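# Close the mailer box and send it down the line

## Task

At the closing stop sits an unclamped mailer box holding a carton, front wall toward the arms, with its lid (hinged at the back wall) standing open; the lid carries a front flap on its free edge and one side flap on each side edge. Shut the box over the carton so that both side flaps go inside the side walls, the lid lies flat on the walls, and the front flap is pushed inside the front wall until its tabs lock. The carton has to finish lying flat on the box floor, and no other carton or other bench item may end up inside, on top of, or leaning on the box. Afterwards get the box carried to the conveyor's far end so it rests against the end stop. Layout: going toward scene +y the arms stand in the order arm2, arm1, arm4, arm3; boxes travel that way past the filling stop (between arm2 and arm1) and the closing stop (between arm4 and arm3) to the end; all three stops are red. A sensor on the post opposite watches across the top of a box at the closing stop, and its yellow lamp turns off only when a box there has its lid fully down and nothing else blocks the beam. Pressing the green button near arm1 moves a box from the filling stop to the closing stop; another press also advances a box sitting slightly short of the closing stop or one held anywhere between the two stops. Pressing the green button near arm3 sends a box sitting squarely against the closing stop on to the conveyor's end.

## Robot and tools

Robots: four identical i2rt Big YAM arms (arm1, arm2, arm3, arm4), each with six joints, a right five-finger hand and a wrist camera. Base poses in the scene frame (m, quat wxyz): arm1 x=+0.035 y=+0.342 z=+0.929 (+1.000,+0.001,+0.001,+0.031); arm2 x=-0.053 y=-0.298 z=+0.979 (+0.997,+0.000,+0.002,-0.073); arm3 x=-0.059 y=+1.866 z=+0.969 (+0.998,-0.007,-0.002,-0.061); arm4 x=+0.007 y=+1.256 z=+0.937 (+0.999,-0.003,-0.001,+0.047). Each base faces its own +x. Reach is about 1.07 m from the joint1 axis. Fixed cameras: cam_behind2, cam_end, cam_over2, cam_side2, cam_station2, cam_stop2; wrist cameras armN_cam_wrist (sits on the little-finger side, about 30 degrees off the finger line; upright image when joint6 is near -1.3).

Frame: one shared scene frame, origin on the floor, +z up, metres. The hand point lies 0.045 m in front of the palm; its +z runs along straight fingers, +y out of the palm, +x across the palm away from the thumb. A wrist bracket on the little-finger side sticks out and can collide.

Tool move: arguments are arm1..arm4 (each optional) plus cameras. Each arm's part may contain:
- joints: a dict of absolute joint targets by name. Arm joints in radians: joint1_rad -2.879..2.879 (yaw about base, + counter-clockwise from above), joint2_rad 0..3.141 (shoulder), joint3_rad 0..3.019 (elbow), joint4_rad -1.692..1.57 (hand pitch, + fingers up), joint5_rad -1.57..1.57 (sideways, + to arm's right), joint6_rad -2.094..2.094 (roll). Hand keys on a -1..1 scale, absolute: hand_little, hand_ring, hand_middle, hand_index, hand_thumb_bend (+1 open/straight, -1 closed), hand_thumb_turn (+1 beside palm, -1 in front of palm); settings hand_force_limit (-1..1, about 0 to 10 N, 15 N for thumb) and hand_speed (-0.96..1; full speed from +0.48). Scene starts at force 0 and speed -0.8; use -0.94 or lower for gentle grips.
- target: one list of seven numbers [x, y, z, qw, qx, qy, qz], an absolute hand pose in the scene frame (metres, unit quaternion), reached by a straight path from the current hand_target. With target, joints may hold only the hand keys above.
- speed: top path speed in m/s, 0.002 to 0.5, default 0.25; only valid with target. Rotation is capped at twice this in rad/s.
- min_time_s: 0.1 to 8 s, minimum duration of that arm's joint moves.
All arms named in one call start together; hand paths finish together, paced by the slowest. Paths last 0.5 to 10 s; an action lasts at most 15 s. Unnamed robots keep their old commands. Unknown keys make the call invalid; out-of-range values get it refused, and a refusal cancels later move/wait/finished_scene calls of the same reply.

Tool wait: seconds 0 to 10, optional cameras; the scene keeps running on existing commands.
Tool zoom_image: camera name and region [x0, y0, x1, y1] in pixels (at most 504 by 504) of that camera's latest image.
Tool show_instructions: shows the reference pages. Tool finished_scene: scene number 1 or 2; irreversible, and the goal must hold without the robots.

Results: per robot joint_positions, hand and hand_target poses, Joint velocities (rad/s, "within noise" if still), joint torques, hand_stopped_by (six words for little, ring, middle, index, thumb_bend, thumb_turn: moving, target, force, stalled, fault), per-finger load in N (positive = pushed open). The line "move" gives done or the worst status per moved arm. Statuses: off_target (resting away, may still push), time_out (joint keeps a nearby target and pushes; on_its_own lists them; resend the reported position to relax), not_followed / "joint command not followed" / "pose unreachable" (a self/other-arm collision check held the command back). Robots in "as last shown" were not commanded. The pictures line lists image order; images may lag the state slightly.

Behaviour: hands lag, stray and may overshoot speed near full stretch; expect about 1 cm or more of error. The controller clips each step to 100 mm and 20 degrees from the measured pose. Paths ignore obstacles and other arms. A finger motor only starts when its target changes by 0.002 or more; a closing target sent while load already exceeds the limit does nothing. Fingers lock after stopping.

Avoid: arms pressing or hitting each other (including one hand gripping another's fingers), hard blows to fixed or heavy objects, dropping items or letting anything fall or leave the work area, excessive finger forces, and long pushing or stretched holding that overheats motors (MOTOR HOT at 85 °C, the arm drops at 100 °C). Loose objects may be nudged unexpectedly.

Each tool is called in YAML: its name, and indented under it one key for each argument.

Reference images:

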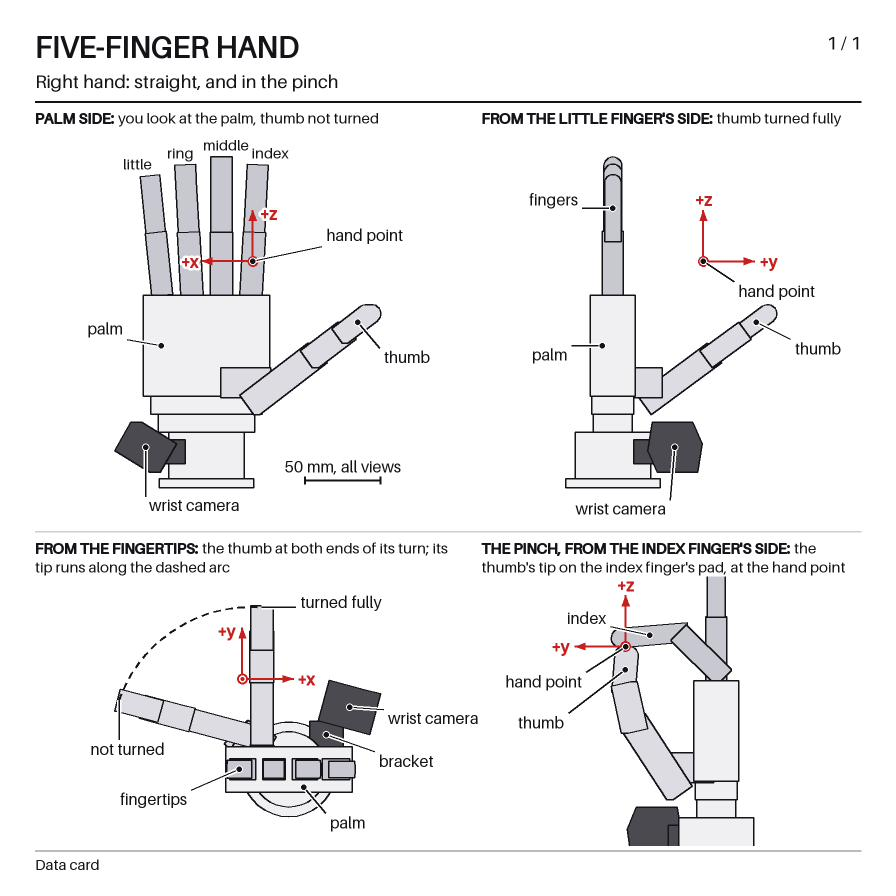

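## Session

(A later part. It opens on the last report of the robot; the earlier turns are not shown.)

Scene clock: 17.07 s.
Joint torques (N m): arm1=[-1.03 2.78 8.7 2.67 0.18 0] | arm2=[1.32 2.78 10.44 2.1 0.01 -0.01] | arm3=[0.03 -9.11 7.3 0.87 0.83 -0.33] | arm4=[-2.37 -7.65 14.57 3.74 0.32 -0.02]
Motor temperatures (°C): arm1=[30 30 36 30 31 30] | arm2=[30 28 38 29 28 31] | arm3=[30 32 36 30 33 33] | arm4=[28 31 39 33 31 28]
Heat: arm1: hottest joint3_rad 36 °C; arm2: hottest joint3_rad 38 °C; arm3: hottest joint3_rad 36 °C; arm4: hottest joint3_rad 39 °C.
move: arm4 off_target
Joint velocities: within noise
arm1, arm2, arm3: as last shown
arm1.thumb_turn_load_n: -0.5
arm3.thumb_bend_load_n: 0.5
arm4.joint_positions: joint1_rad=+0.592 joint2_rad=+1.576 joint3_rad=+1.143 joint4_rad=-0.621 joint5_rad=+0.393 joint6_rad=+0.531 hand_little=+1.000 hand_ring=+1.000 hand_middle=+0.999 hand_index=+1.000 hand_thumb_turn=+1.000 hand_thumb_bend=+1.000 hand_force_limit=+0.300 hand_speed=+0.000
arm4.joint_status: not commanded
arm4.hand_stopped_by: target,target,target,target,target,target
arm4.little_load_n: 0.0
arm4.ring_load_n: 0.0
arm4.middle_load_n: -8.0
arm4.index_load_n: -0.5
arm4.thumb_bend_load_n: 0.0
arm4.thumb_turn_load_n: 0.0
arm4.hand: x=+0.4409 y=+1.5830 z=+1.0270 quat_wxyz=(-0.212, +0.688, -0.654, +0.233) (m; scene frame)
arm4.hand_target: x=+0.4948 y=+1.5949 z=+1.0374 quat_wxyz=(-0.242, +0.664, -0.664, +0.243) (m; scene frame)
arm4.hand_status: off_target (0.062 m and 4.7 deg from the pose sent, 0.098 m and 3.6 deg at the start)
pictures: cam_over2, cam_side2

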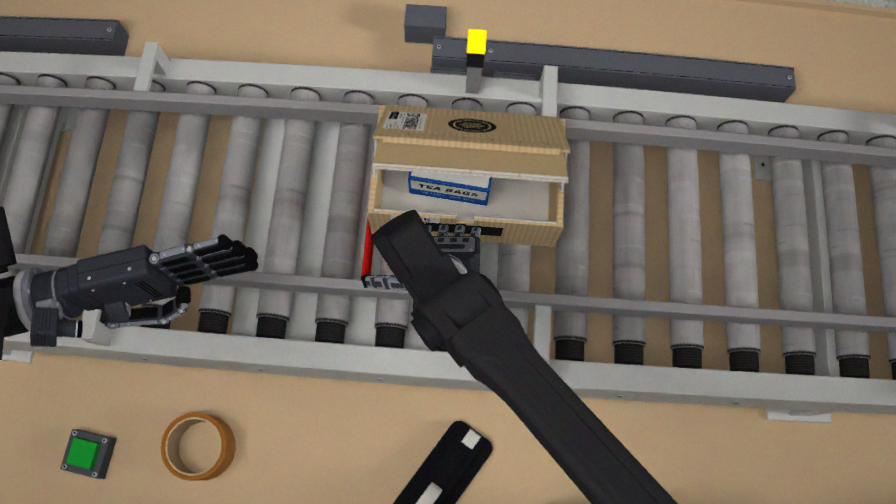

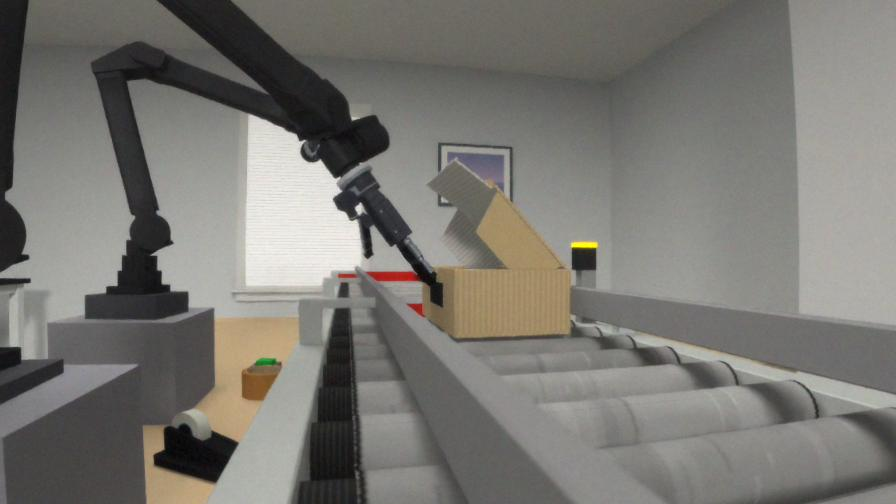

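move:
  arm4: {"target": [0.340, 1.560, 1.080, -0.2419, 0.6643, -0.6643, 0.2418], "speed": 0.25}

move:
  arm4: {"target": [0.300, 1.450, 1.280, 0.5, -0.5, 0.5, 0.5], "speed": 0.5}
  cameras: ["cam_over2","cam_side2","cam_station2","cam_stop2"]

zoom_image:
  camera: "cam_side2"
  region: [330, 140, 590, 350]

zoom_image:
  camera: "cam_over2"
  region: [340, 80, 600, 280]

zoom_image:
  camera: "cam_stop2"
  region: [320, 0, 680, 280]

Scene clock: 19.10 s.
Joint torques (N m): arm1=[-1.08 2.73 8.69 2.67 0.18 0] | arm2=[1.14 2.61 10.39 2.07 -0.01 0] | arm3=[-0.03 -9.17 7.21 0.87 0.84 -0.33] | arm4=[1.38 -9.11 7.46 1.06 0.42 0.17]
Motor temperatures (°C): arm1=[30 30 36 30 31 30] | arm2=[30 28 38 29 28 31] | arm3=[30 32 36 30 33 33] | arm4=[28 31 39 33 31 28]
Heat: arm1: hottest joint3_rad 36 °C; arm2: hottest joint3_rad 38 °C; arm3: hottest joint3_rad 36 °C; arm4: hottest joint3_rad 39 °C.
move: arm4 done
Joint velocities: within noise
arm1, arm2, arm3: as last shown
arm1.thumb_turn_load_n: 0.0
arm3.little_load_n: 0.5
arm3.thumb_bend_load_n: 0.0
arm4.joint_positions: joint1_rad=+0.716 joint2_rad=+1.267 joint3_rad=+0.962 joint4_rad=-0.733 joint5_rad=+0.480 joint6_rad=+0.679 hand_little=+1.000 hand_ring=+1.000 hand_middle=+1.000 hand_index=+1.000 hand_thumb_turn=+1.000 hand_thumb_bend=+1.000 hand_force_limit=+0.300 hand_speed=+0.000
arm4.joint_status: not commanded
arm4.hand_stopped_by: target,target,target,target,target,target
arm4.little_load_n: 0.0
arm4.ring_load_n: 0.0
arm4.middle_load_n: 0.0
arm4.index_load_n: 0.0
arm4.thumb_bend_load_n: 0.0
arm4.thumb_turn_load_n: 0.0
arm4.hand: x=+0.3453 y=+1.5608 z=+1.0828 quat_wxyz=(-0.245, +0.664, -0.664, +0.242) (m; scene frame)
arm4.hand_target: x=+0.3401 y=+1.5600 z=+1.0801 quat_wxyz=(-0.242, +0.664, -0.664, +0.242) (m; scene frame)
arm4.hand_status: done (0.006 m and 0.4 deg from the pose sent, 0.116 m and 4.7 deg at the start)
pictures: none

Scene clock: 21.60 s.
Joint torques (N m): arm1=[-1.03 2.78 8.69 2.67 0.18 0] | arm2=[1.38 2.73 10.4 2.09 0.03 0.01] | arm3=[0.03 -9 7.24 0.88 0.82 -0.32] | arm4=[0.03 -6.95 7.77 0.75 -0.9 0.21]
Motor temperatures (°C): arm1=[30 30 36 30 31 30] | arm2=[30 28 38 29 28 31] | arm3=[30 32 36 30 33 33] | arm4=[28 31 39 33 31 28]
Heat: arm1: hottest joint3_rad 36 °C; arm2: hottest joint3_rad 38 °C; arm3: hottest joint3_rad 36 °C; arm4: hottest joint3_rad 39 °C.
move: arm4 done
Joint velocities: within noise
arm1.joint_positions: joint1_rad=-0.045 joint2_rad=+0.554 joint3_rad=+1.360 joint4_rad=-1.357 joint5_rad=+0.107 joint6_rad=-1.308 hand_little=+1.000 hand_ring=+1.000 hand_middle=+1.000 hand_index=+1.000 hand_thumb_turn=+1.000 hand_thumb_bend=+1.000 hand_force_limit=+0.000 hand_speed=-0.800
arm1.joint_status: not commanded
arm1.hand_stopped_by: target,target,target,target,target,target
arm1.little_load_n: 0.0
arm1.ring_load_n: 0.0
arm1.middle_load_n: 0.0
arm1.index_load_n: 0.0
arm1.thumb_bend_load_n: 0.0
arm1.thumb_turn_load_n: 0.0
arm1.hand: x=+0.2357 y=+0.2724 z=+1.4157 quat_wxyz=(-0.022, +0.862, -0.134, +0.488) (m; scene frame)
arm1.hand_target: x=+0.2341 y=+0.2724 z=+1.4241 quat_wxyz=(-0.024, +0.857, -0.134, +0.497) (m; scene frame)
arm1.hand_status: not commanded
arm2.joint_positions: joint1_rad=-0.126 joint2_rad=+0.608 joint3_rad=+1.428 joint4_rad=-1.137 joint5_rad=-0.114 joint6_rad=-1.253 hand_little=+1.000 hand_ring=+1.000 hand_middle=+1.000 hand_index=+1.000 hand_thumb_turn=+1.000 hand_thumb_bend=+1.000 hand_force_limit=+0.000 hand_speed=-0.800
arm2.joint_status: not commanded
arm2.hand_stopped_by: target,target,target,target,target,target
arm2.little_load_n: 0.0
arm2.ring_load_n: 0.0
arm2.middle_load_n: 0.0
arm2.index_load_n: 0.0
arm2.thumb_bend_load_n: 0.0
arm2.thumb_turn_load_n: 0.0
arm2.hand: x=+0.1881 y=-0.3907 z=+1.5289 quat_wxyz=(-0.059, +0.785, -0.203, +0.583) (m; scene frame)
arm2.hand_target: x=+0.1854 y=-0.3900 z=+1.5421 quat_wxyz=(-0.059, +0.777, -0.200, +0.594) (m; scene frame)
arm2.hand_status: not commanded
arm3: as last shown
arm3.little_load_n: 0.0
arm4.joint_positions: joint1_rad=-0.091 joint2_rad=+1.225 joint3_rad=+0.876 joint4_rad=-0.720 joint5_rad=-1.575 joint6_rad=+0.483 hand_little=+1.000 hand_ring=+1.000 hand_middle=+1.000 hand_index=+1.000 hand_thumb_turn=+1.000 hand_thumb_bend=+1.000 hand_force_limit=+0.300 hand_speed=+0.000
arm4.joint_status: not commanded
arm4.hand_stopped_by: target,target,target,target,target,target
arm4.little_load_n: 0.0
arm4.ring_load_n: 0.0
arm4.middle_load_n: 0.0
arm4.index_load_n: 0.0
arm4.thumb_bend_load_n: 0.0
arm4.thumb_turn_load_n: 0.0
arm4.hand: x=+0.2965 y=+1.4519 z=+1.2809 quat_wxyz=(-0.504, +0.507, -0.494, -0.495) (m; scene frame)
arm4.hand_target: x=+0.3000 y=+1.4500 z=+1.2799 quat_wxyz=(-0.500, +0.500, -0.500, -0.500) (m; scene frame)
arm4.hand_status: done (0.004 m and 1.2 deg from the pose sent, 0.231 m and 96.6 deg at the start)
pictures: cam_over2, cam_side2, cam_station2, cam_stop2

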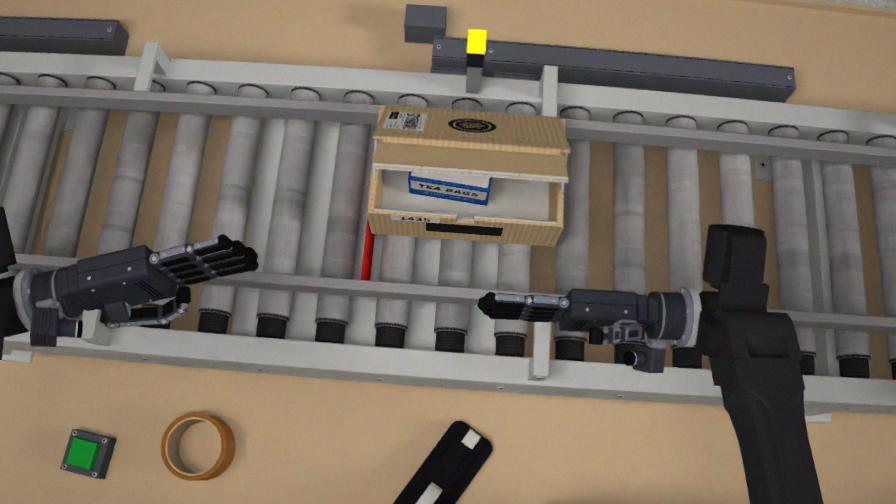

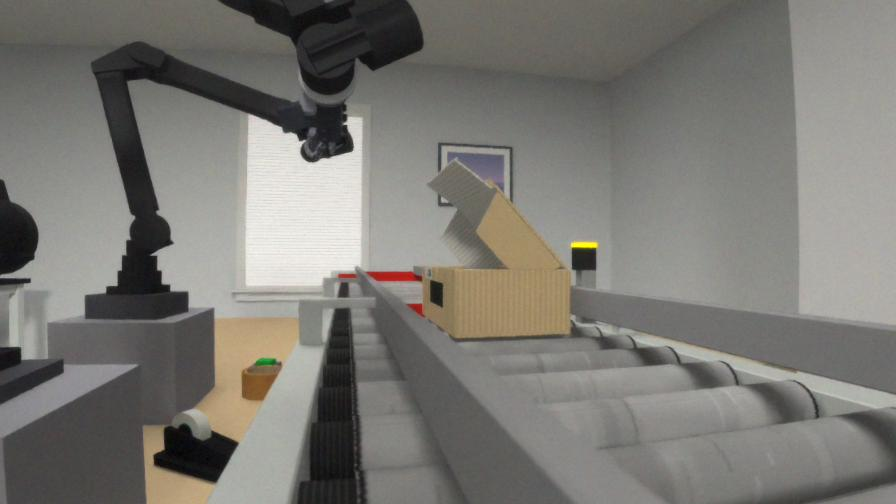

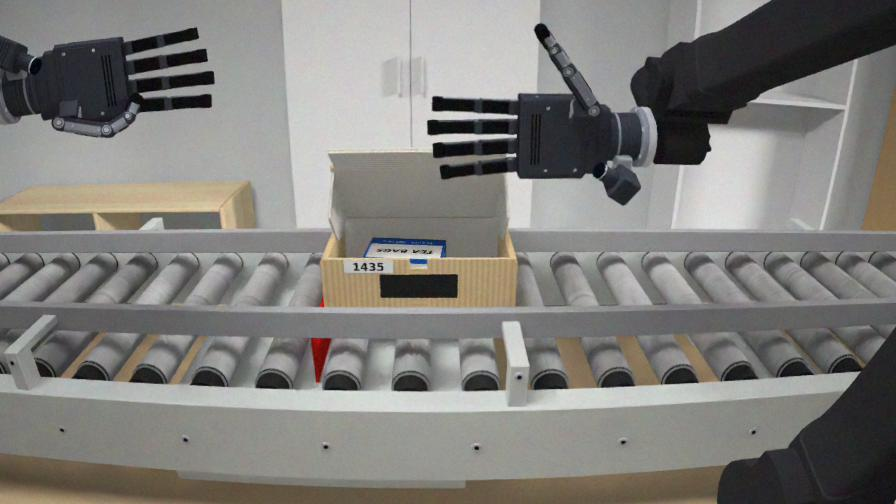

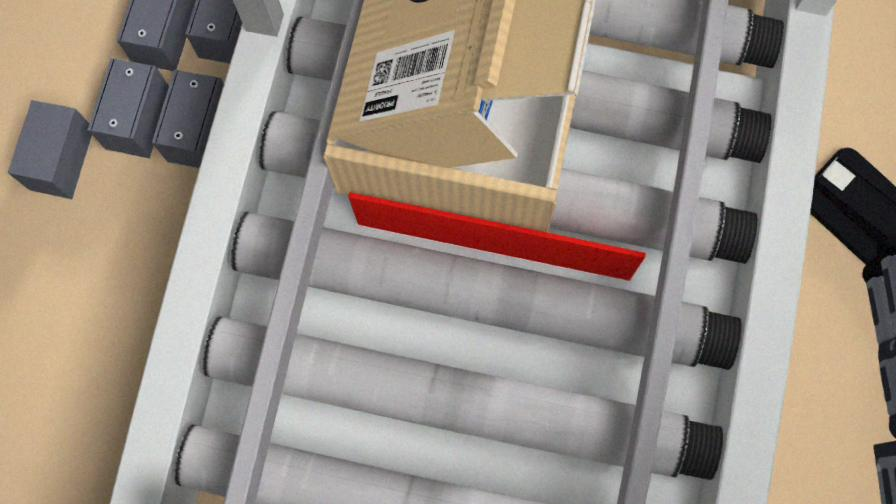

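Scaled by 1.938 from the camera's 896x504 image, which has a finer 1280x720 frame.

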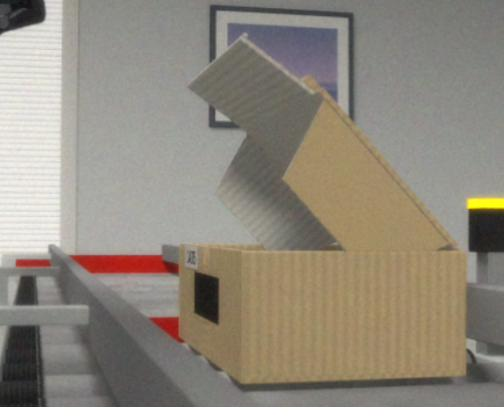

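Scaled by 1.938 from the camera's 896x504 image, which has a finer 1280x720 frame.

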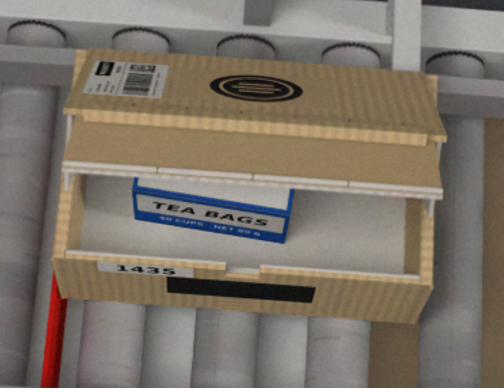

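Scaled by 1.400 from the camera's 896x504 image, which has a finer 1280x720 frame.

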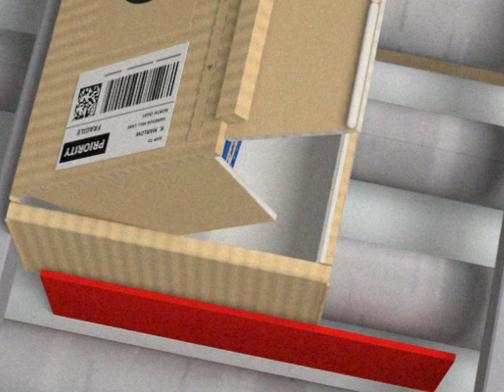

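move:
  arm4: {"target": [0.400, 1.455, 1.310, 0.5, -0.5, 0.5, 0.5], "speed": 0.25}
  arm3: {"target": [0.400, 1.640, 1.260, 0.5, 0.5, -0.5, 0.5], "speed": 0.25}

move:
  arm4: {"target": [0.480, 1.455, 1.300, 0.5, -0.5, 0.5, 0.5], "speed": 0.15}
  arm3: {"target": [0.492, 1.603, 1.235, 0.5, 0.5, -0.5, 0.5], "speed": 0.15}
  cameras: ["cam_over2","cam_side2","cam_station2"]

zoom_image:
  camera: "cam_over2"
  region: [340, 80, 600, 280]

zoom_image:
  camera: "cam_side2"
  region: [330, 140, 590, 350]

Scene clock: 28.17 s.
Joint torques (N m): arm1=[-1.03 2.73 8.7 2.67 0.18 0] | arm2=[1.38 2.61 10.44 2.04 0.01 -0.01] | arm3=[1.08 -13.68 7.32 1.44 0.23 -0.31] | arm4=[0.97 -10.7 11.74 0.84 -0.65 0.19]
Motor temperatures (°C): arm1=[30 30 37 30 31 30] | arm2=[30 28 39 29 28 31] | arm3=[30 33 37 30 33 33] | arm4=[28 31 41 33 32 28]
Heat: arm1: hottest joint3_rad 37 °C; arm2: hottest joint3_rad 39 °C; arm3: hottest joint3_rad 37 °C; arm4: hottest joint3_rad 41 °C.
move: arm3 moving; arm4 moving
Joint velocities: arm1=[within noise] | arm2=[within noise] | arm3=[-0.015 -0.015 -0.022 0.105 -0.022 -0.081] | arm4=[within noise]
arm1, arm2: as last shown
arm3.joint_positions: joint1_rad=+0.051 joint2_rad=+1.631 joint3_rad=+1.188 joint4_rad=+0.053 joint5_rad=+1.504 joint6_rad=-1.195 hand_little=+1.000 hand_ring=+1.000 hand_middle=+1.000 hand_index=+1.000 hand_thumb_turn=+1.000 hand_thumb_bend=-0.900 hand_force_limit=+0.300 hand_speed=+0.000
arm3.joint_status: not commanded
arm3.hand_stopped_by: target,target,target,target,target,target
arm3.little_load_n: 0.0
arm3.ring_load_n: 0.0
arm3.middle_load_n: 0.0
arm3.index_load_n: 0.0
arm3.thumb_bend_load_n: 0.0
arm3.thumb_turn_load_n: 0.0
arm3.hand: x=+0.4031 y=+1.6387 z=+1.2506 quat_wxyz=(+0.502, +0.503, -0.503, +0.492) (m; scene frame)
arm3.hand_target: x=+0.3999 y=+1.6400 z=+1.2600 quat_wxyz=(+0.499, +0.501, -0.503, +0.497) (m; scene frame)
arm3.hand_status: moving (0.010 m and 1.0 deg from the pose sent, 0.176 m and 17.8 deg at the start)
arm4.joint_positions: joint1_rad=-0.091 joint2_rad=+1.449 joint3_rad=+1.113 joint4_rad=-0.720 joint5_rad=-1.574 joint6_rad=+0.555 hand_little=+1.000 hand_ring=+1.000 hand_middle=+1.000 hand_index=+1.000 hand_thumb_turn=+1.000 hand_thumb_bend=+1.000 hand_force_limit=+0.300 hand_speed=+0.000
arm4.joint_status: not commanded
arm4.hand_stopped_by: target,target,target,target,target,target
arm4.little_load_n: -0.5
arm4.ring_load_n: 0.0
arm4.middle_load_n: 0.0
arm4.index_load_n: 0.0
arm4.thumb_bend_load_n: 0.0
arm4.thumb_turn_load_n: -0.5
arm4.hand: x=+0.3867 y=+1.4522 z=+1.2946 quat_wxyz=(-0.489, +0.492, -0.509, -0.510) (m; scene frame)
arm4.hand_target: x=+0.3985 y=+1.4541 z=+1.3096 quat_wxyz=(-0.497, +0.503, -0.500, -0.500) (m; scene frame)
arm4.hand_status: moving (0.021 m and 2.2 deg from the pose sent, 0.108 m and 1.2 deg at the start)
pictures: none

Scene clock: 31.17 s.
Joint torques (N m): arm1=[-1.03 2.73 8.7 2.67 0.18 0] | arm2=[1.55 2.55 10.43 2.09 0.02 -0.01] | arm3=[-0.09 -14.27 10.76 1.37 0.06 -0.31] | arm4=[1.32 -12.75 11.88 1.14 -0.65 0.19]
Motor temperatures (°C): arm1=[30 30 37 30 31 30] | arm2=[30 28 39 29 28 31] | arm3=[30 33 37 30 33 33] | arm4=[28 31 42 33 32 28]
Heat: arm1: hottest joint3_rad 37 °C; arm2: hottest joint3_rad 39 °C; arm3: hottest joint3_rad 37 °C; arm4: hottest joint3_rad 42 °C.
move: arm3 off_target; arm4 off_target
Joint velocities: within noise
arm1, arm2: as last shown
arm3.joint_positions: joint1_rad=+0.014 joint2_rad=+1.863 joint3_rad=+1.378 joint4_rad=+0.297 joint5_rad=+1.454 joint6_rad=-1.419 hand_little=+1.000 hand_ring=+1.000 hand_middle=+1.000 hand_index=+1.000 hand_thumb_turn=+1.000 hand_thumb_bend=-0.900 hand_force_limit=+0.300 hand_speed=+0.000
arm3.joint_status: not commanded
arm3.hand_stopped_by: target,target,target,target,target,target
arm3.little_load_n: 0.0
arm3.ring_load_n: 0.0
arm3.middle_load_n: 0.0
arm3.index_load_n: 0.0
arm3.thumb_bend_load_n: 0.0
arm3.thumb_turn_load_n: 0.0
arm3.hand: x=+0.4838 y=+1.6093 z=+1.2225 quat_wxyz=(+0.504, +0.512, -0.492, +0.491) (m; scene frame)
arm3.hand_target: x=+0.4914 y=+1.6033 z=+1.2350 quat_wxyz=(+0.499, +0.501, -0.501, +0.499) (m; scene frame)
arm3.hand_status: off_target (0.016 m and 2.0 deg from the pose sent, 0.097 m and 1.0 deg at the start)
arm4.joint_positions: joint1_rad=-0.091 joint2_rad=+1.652 joint3_rad=+1.324 joint4_rad=-0.703 joint5_rad=-1.574 joint6_rad=+0.581 hand_little=+1.000 hand_ring=+1.000 hand_middle=+1.000 hand_index=+1.000 hand_thumb_turn=+1.000 hand_thumb_bend=+1.000 hand_force_limit=+0.300 hand_speed=+0.000
arm4.joint_status: not commanded
arm4.hand_stopped_by: target,target,target,target,target,target
arm4.little_load_n: 0.0
arm4.ring_load_n: 0.0
arm4.middle_load_n: 0.0
arm4.index_load_n: 0.0
arm4.thumb_bend_load_n: 0.0
arm4.thumb_turn_load_n: 0.0
arm4.hand: x=+0.4663 y=+1.4523 z=+1.2866 quat_wxyz=(-0.489, +0.492, -0.509, -0.510) (m; scene frame)
arm4.hand_target: x=+0.4785 y=+1.4543 z=+1.2998 quat_wxyz=(-0.497, +0.503, -0.500, -0.500) (m; scene frame)
arm4.hand_status: off_target (0.019 m and 2.2 deg from the pose sent, 0.093 m and 2.2 deg at the start)
pictures: cam_over2, cam_side2, cam_station2

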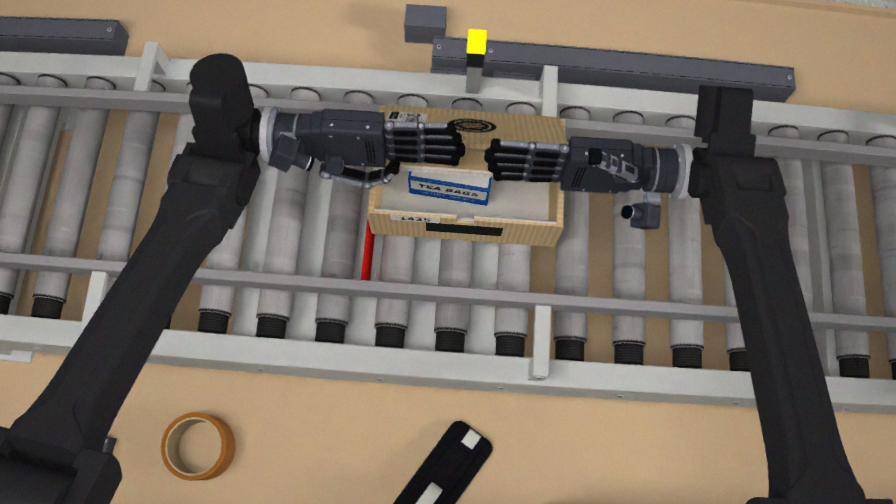

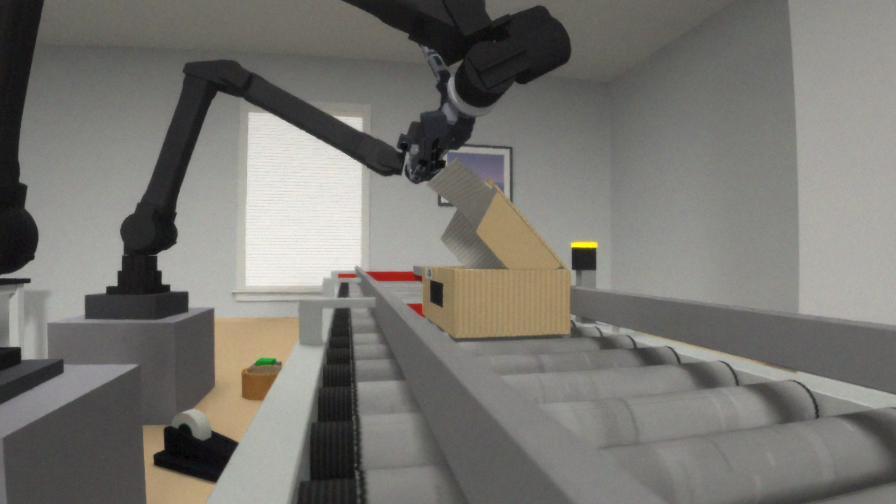

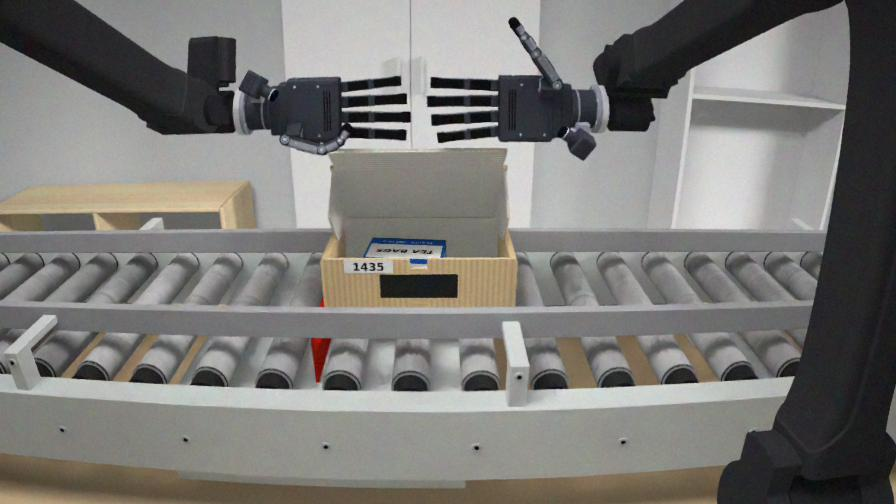

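Scaled by 1.938 from the camera's 896x504 image, which has a finer 1280x720 frame.

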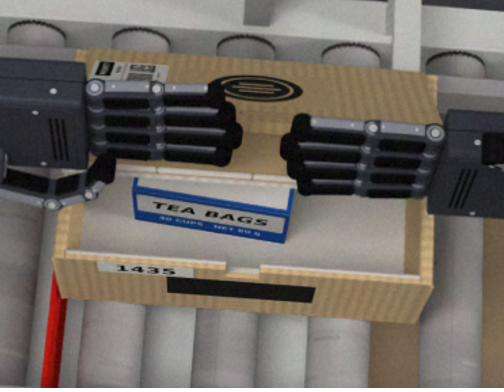

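Scaled by 1.938 from the camera's 896x504 image, which has a finer 1280x720 frame.

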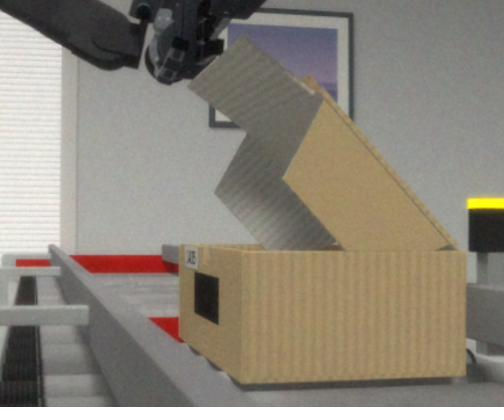

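move:
  arm4: {"target": [0.496, 1.455, 1.298, 0.5, -0.5, 0.5, 0.5], "speed": 0.1}
  arm3: {"target": [0.501, 1.601, 1.235, 0.5, 0.5, -0.5, 0.5], "speed": 0.1}

move:
  arm4: {"target": [0.494, 1.455, 1.262, 0.5, -0.5, 0.5, 0.5], "speed": 0.08}
  arm3: {"target": [0.500, 1.601, 1.190, 0.5, 0.5, -0.5, 0.5], "speed": 0.08}
  cameras: ["cam_over2","cam_side2","cam_station2"]

zoom_image:
  camera: "cam_over2"
  region: [340, 80, 600, 280]

zoom_image:
  camera: "cam_side2"
  region: [330, 140, 590, 350]

Scene clock: 33.57 s.
Joint torques (N m): arm1=[-1.03 2.73 8.7 2.67 0.18 0] | arm2=[1.32 2.49 10.44 2.07 -0.01 -0.02] | arm3=[-0.03 -14.8 12.1 1.43 0.09 -0.3] | arm4=[1.2 -13.63 11.89 1.24 -0.67 0.23]
Motor temperatures (°C): arm1=[30 30 37 31 31 30] | arm2=[30 28 39 29 28 31] | arm3=[30 33 37 30 33 33] | arm4=[28 31 42 33 32 28]
Heat: arm1: hottest joint3_rad 37 °C; arm2: hottest joint3_rad 39 °C; arm3: hottest joint3_rad 37 °C; arm4: hottest joint3_rad 42 °C.
move: arm3 off_target; arm4 off_target
Joint velocities: within noise
arm1, arm2: as last shown
arm3.joint_positions: joint1_rad=+0.013 joint2_rad=+1.885 joint3_rad=+1.391 joint4_rad=+0.298 joint5_rad=+1.453 joint6_rad=-1.426 hand_little=+1.000 hand_ring=+1.000 hand_middle=+1.000 hand_index=+1.000 hand_thumb_turn=+1.000 hand_thumb_bend=-0.900 hand_force_limit=+0.300 hand_speed=+0.000
arm3.joint_status: not commanded
arm3.hand_stopped_by: target,target,target,target,target,target
arm3.little_load_n: 0.0
arm3.ring_load_n: 0.0
arm3.middle_load_n: 0.0
arm3.index_load_n: 0.0
arm3.thumb_bend_load_n: 0.0
arm3.thumb_turn_load_n: 0.0
arm3.hand: x=+0.4893 y=+1.6081 z=+1.2154 quat_wxyz=(+0.508, +0.516, -0.488, +0.487) (m; scene frame)
arm3.hand_target: x=+0.4997 y=+1.6014 z=+1.2351 quat_wxyz=(+0.499, +0.500, -0.501, +0.500) (m; scene frame)
arm3.hand_status: off_target (0.024 m and 2.8 deg from the pose sent, 0.023 m and 1.9 deg at the start)
arm4.joint_positions: joint1_rad=-0.091 joint2_rad=+1.692 joint3_rad=+1.370 joint4_rad=-0.703 joint5_rad=-1.574 joint6_rad=+0.588 hand_little=+1.000 hand_ring=+1.000 hand_middle=+1.000 hand_index=+1.000 hand_thumb_turn=+1.000 hand_thumb_bend=+1.000 hand_force_limit=+0.300 hand_speed=+0.000
arm4.joint_status: not commanded
arm4.hand_stopped_by: target,target,target,target,target,target
arm4.little_load_n: 0.0
arm4.ring_load_n: 0.0
arm4.middle_load_n: 0.0
arm4.index_load_n: 0.0
arm4.thumb_bend_load_n: 0.0
arm4.thumb_turn_load_n: -0.5
arm4.hand: x=+0.4824 y=+1.4523 z=+1.2846 quat_wxyz=(-0.488, +0.492, -0.510, -0.510) (m; scene frame)
arm4.hand_target: x=+0.4945 y=+1.4543 z=+1.2977 quat_wxyz=(-0.497, +0.503, -0.500, -0.500) (m; scene frame)
arm4.hand_status: off_target (0.019 m and 2.3 deg from the pose sent, 0.032 m and 2.2 deg at the start)
pictures: none

Scene clock: 35.40 s.
Joint torques (N m): arm1=[-0.97 2.73 8.69 2.69 0.18 0] | arm2=[1.73 2.67 10.4 1.99 0.01 -0.01] | arm3=[-0.03 -14.56 8.05 1.47 -0.16 -0.25] | arm4=[1.14 -14.74 8.38 1.44 -0.67 0.07]
Motor temperatures (°C): arm1=[30 30 37 31 31 30] | arm2=[30 28 39 29 28 31] | arm3=[30 33 37 30 33 33] | arm4=[28 31 42 33 32 28]
Heat: arm1: hottest joint3_rad 37 °C; arm2: hottest joint3_rad 39 °C; arm3: hottest joint3_rad 37 °C; arm4: hottest joint3_rad 42 °C.
move: arm3 done; arm4 done
Joint velocities: within noise
arm1, arm2: as last shown
arm3.joint_positions: joint1_rad=+0.013 joint2_rad=+1.935 joint3_rad=+1.391 joint4_rad=+0.403 joint5_rad=+1.459 joint6_rad=-1.437 hand_little=+1.000 hand_ring=+1.000 hand_middle=+1.000 hand_index=+1.000 hand_thumb_turn=+1.000 hand_thumb_bend=-0.900 hand_force_limit=+0.300 hand_speed=+0.000
arm3.joint_status: not commanded
arm3.hand_stopped_by: target,target,target,target,target,target
arm3.little_load_n: 0.0
arm3.ring_load_n: 0.0
arm3.middle_load_n: 0.0
arm3.index_load_n: 0.0
arm3.thumb_bend_load_n: 0.0
arm3.thumb_turn_load_n: -0.5
arm3.hand: x=+0.4975 y=+1.6068 z=+1.1923 quat_wxyz=(+0.500, +0.502, -0.499, +0.499) (m; scene frame)
arm3.hand_target: x=+0.4998 y=+1.6010 z=+1.1900 quat_wxyz=(+0.500, +0.500, -0.500, +0.500) (m; scene frame)
arm3.hand_status: done (0.007 m and 0.3 deg from the pose sent, 0.028 m and 2.8 deg at the start)
arm4.joint_positions: joint1_rad=-0.091 joint2_rad=+1.726 joint3_rad=+1.370 joint4_rad=-0.666 joint5_rad=-1.573 joint6_rad=+0.566 hand_little=+1.000 hand_ring=+1.000 hand_middle=+1.000 hand_index=+1.000 hand_thumb_turn=+1.000 hand_thumb_bend=+1.000 hand_force_limit=+0.300 hand_speed=+0.000
arm4.joint_status: not commanded
arm4.hand_stopped_by: target,target,target,target,target,target
arm4.little_load_n: 0.0
arm4.ring_load_n: 0.0
arm4.middle_load_n: 0.0
arm4.index_load_n: 0.0
arm4.thumb_bend_load_n: 0.0
arm4.thumb_turn_load_n: 0.0
arm4.hand: x=+0.4899 y=+1.4523 z=+1.2671 quat_wxyz=(-0.495, +0.498, -0.503, -0.503) (m; scene frame)
arm4.hand_target: x=+0.4939 y=+1.4548 z=+1.2620 quat_wxyz=(-0.497, +0.503, -0.500, -0.500) (m; scene frame)
arm4.hand_status: done (0.007 m and 0.8 deg from the pose sent, 0.026 m and 2.3 deg at the start)
pictures: cam_over2, cam_side2, cam_station2

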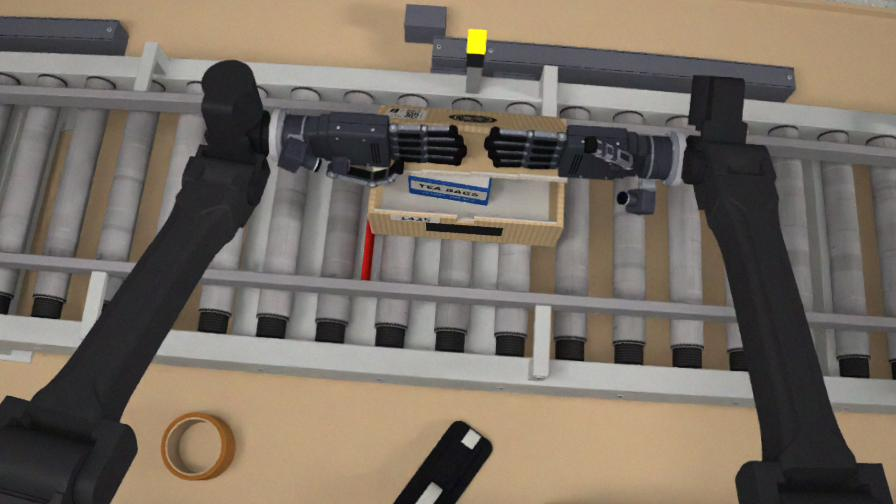

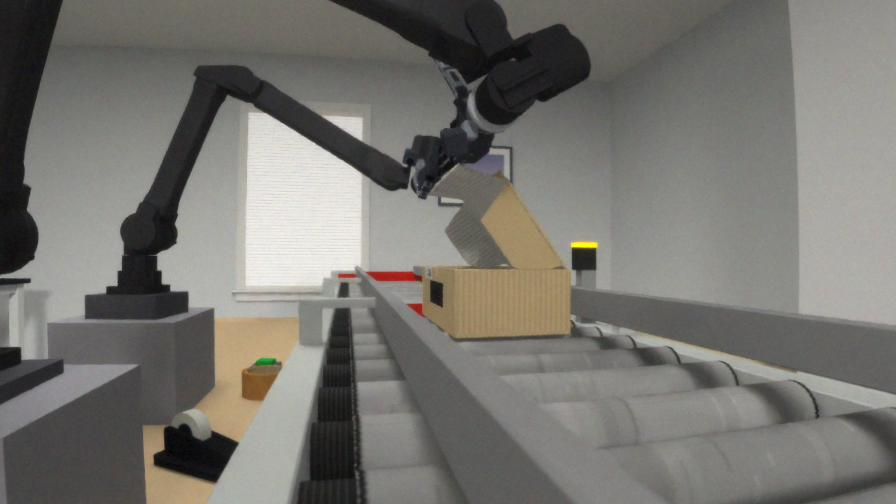

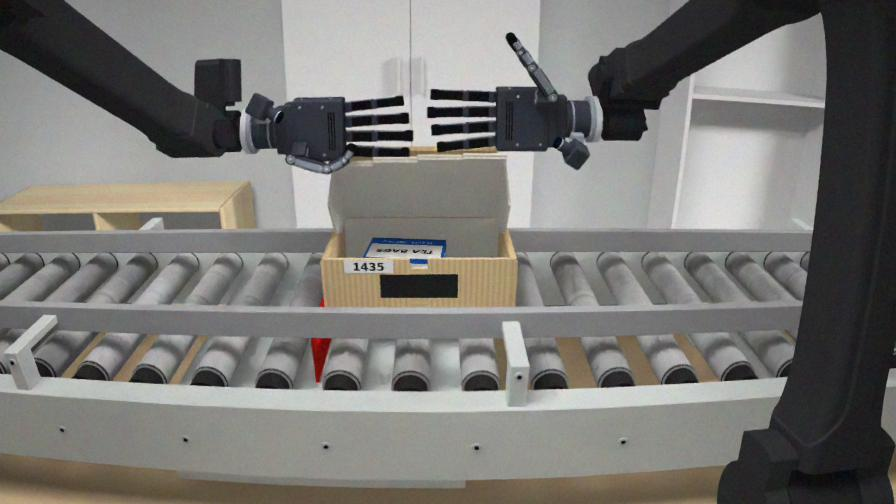

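Scaled by 1.938 from the camera's 896x504 image, which has a finer 1280x720 frame.

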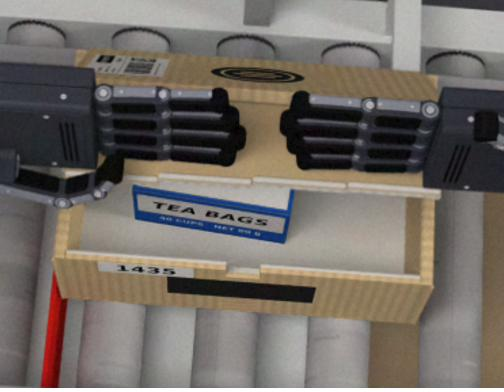

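Scaled by 1.938 from the camera's 896x504 image, which has a finer 1280x720 frame.

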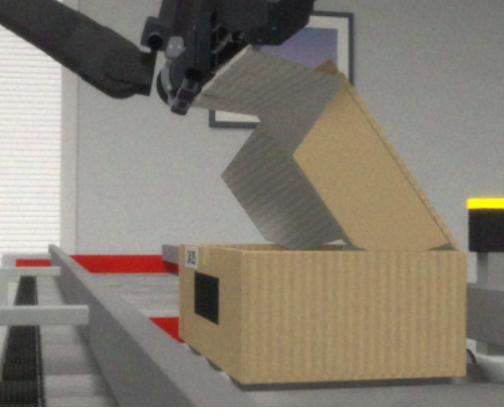

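move:
  arm4: {"target": [0.480, 1.455, 1.218, 0.5, -0.5, 0.5, 0.5], "speed": 0.08}
  arm3: {"target": [0.489, 1.601, 1.142, 0.5, 0.5, -0.5, 0.5], "speed": 0.08}
  cameras: ["cam_over2","cam_side2","cam_station2"]

zoom_image:
  camera: "cam_over2"
  region: [340, 80, 600, 280]

zoom_image:
  camera: "cam_side2"
  region: [330, 140, 590, 350]

Scene clock: 37.77 s.
Joint torques (N m): arm1=[-1.08 2.73 8.7 2.69 0.18 0] | arm2=[1.32 2.61 10.41 2.07 0 -0.01] | arm3=[-0.15 -14.92 6.45 1.51 -0.06 -0.28] | arm4=[1.44 -14.04 6.97 1.2 -0.69 0.03]
Motor temperatures (°C): arm1=[30 30 37 31 31 30] | arm2=[30 28 39 29 28 31] | arm3=[30 33 37 30 33 33] | arm4=[28 32 42 33 32 28]
Heat: arm1: hottest joint3_rad 37 °C; arm2: hottest joint3_rad 39 °C; arm3: hottest joint3_rad 37 °C; arm4: hottest joint3_rad 42 °C.
move: arm3 done; arm4 done
Joint velocities: within noise
arm1, arm2: as last shown
arm3.joint_positions: joint1_rad=+0.013 joint2_rad=+1.983 joint3_rad=+1.330 joint4_rad=+0.526 joint5_rad=+1.455 joint6_rad=-1.437 hand_little=+1.000 hand_ring=+1.000 hand_middle=+1.000 hand_index=+1.000 hand_thumb_turn=+1.000 hand_thumb_bend=-0.900 hand_force_limit=+0.300 hand_speed=+0.000
arm3.joint_status: not commanded
arm3.hand_stopped_by: target,target,target,target,target,target
arm3.little_load_n: 0.0
arm3.ring_load_n: 0.0
arm3.middle_load_n: 0.0
arm3.index_load_n: 0.0
arm3.thumb_bend_load_n: 0.5
arm3.thumb_turn_load_n: 0.0
arm3.hand: x=+0.4910 y=+1.6066 z=+1.1484 quat_wxyz=(+0.496, +0.499, -0.501, +0.504) (m; scene frame)
arm3.hand_target: x=+0.4889 y=+1.6011 z=+1.1420 quat_wxyz=(+0.500, +0.500, -0.500, +0.500) (m; scene frame)
arm3.hand_status: done (0.009 m and 0.7 deg from the pose sent, 0.051 m and 0.3 deg at the start)
arm4.joint_positions: joint1_rad=-0.091 joint2_rad=+1.748 joint3_rad=+1.297 joint4_rad=-0.622 joint5_rad=-1.573 joint6_rad=+0.496 hand_little=+1.000 hand_ring=+1.000 hand_middle=+1.000 hand_index=+1.000 hand_thumb_turn=+1.000 hand_thumb_bend=+1.000 hand_force_limit=+0.300 hand_speed=+0.000
arm4.joint_status: not commanded
arm4.hand_stopped_by: target,target,target,target,target,target
arm4.little_load_n: 0.0
arm4.ring_load_n: 0.0
arm4.middle_load_n: 0.0
arm4.index_load_n: 0.0
arm4.thumb_bend_load_n: 0.0
arm4.thumb_turn_load_n: -0.5
arm4.hand: x=+0.4799 y=+1.4520 z=+1.2275 quat_wxyz=(-0.499, +0.503, -0.499, -0.499) (m; scene frame)
arm4.hand_target: x=+0.4799 y=+1.4547 z=+1.2181 quat_wxyz=(-0.497, +0.503, -0.499, -0.501) (m; scene frame)
arm4.hand_status: done (0.010 m and 0.4 deg from the pose sent, 0.050 m and 0.8 deg at the start)
pictures: cam_over2, cam_side2, cam_station2

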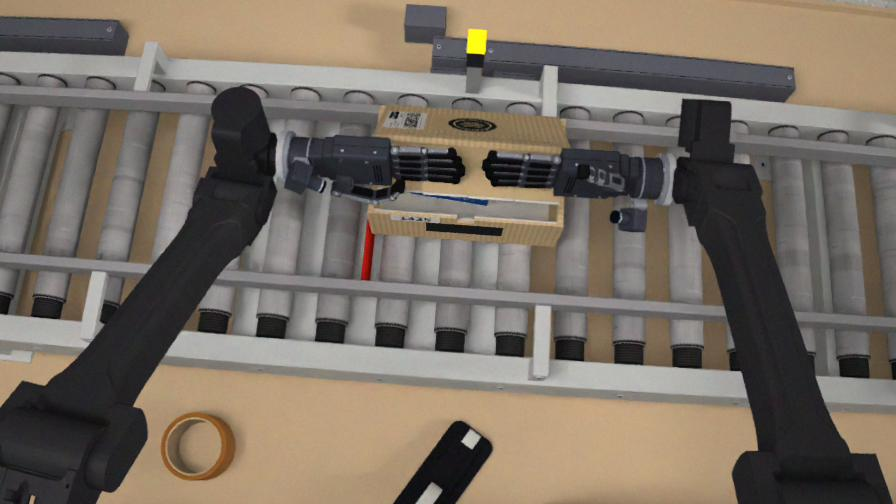

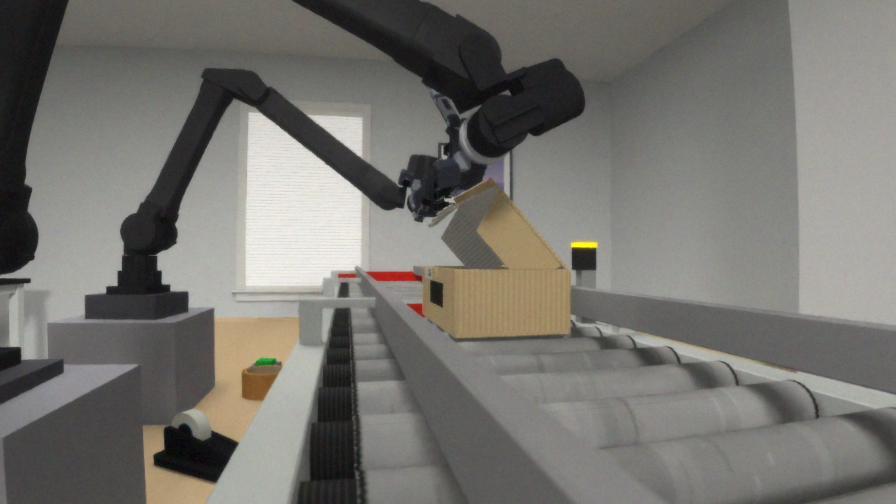

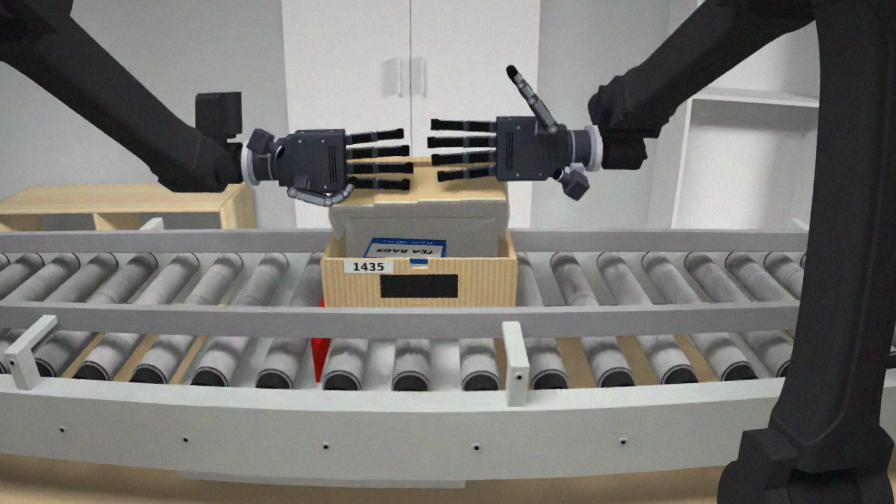

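Scaled by 1.938 from the camera's 896x504 image, which has a finer 1280x720 frame.

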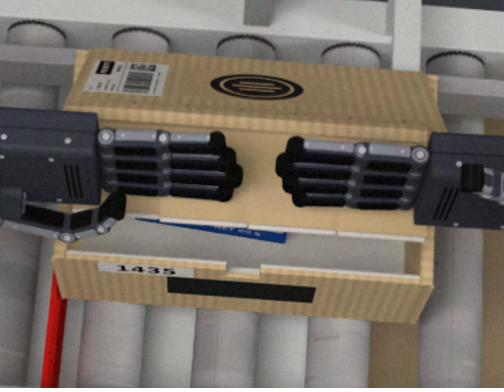

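Scaled by 1.938 from the camera's 896x504 image, which has a finer 1280x720 frame.

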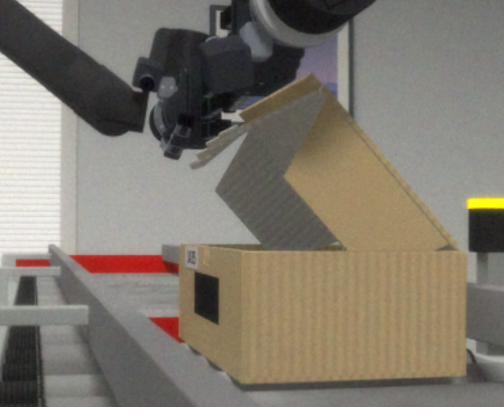

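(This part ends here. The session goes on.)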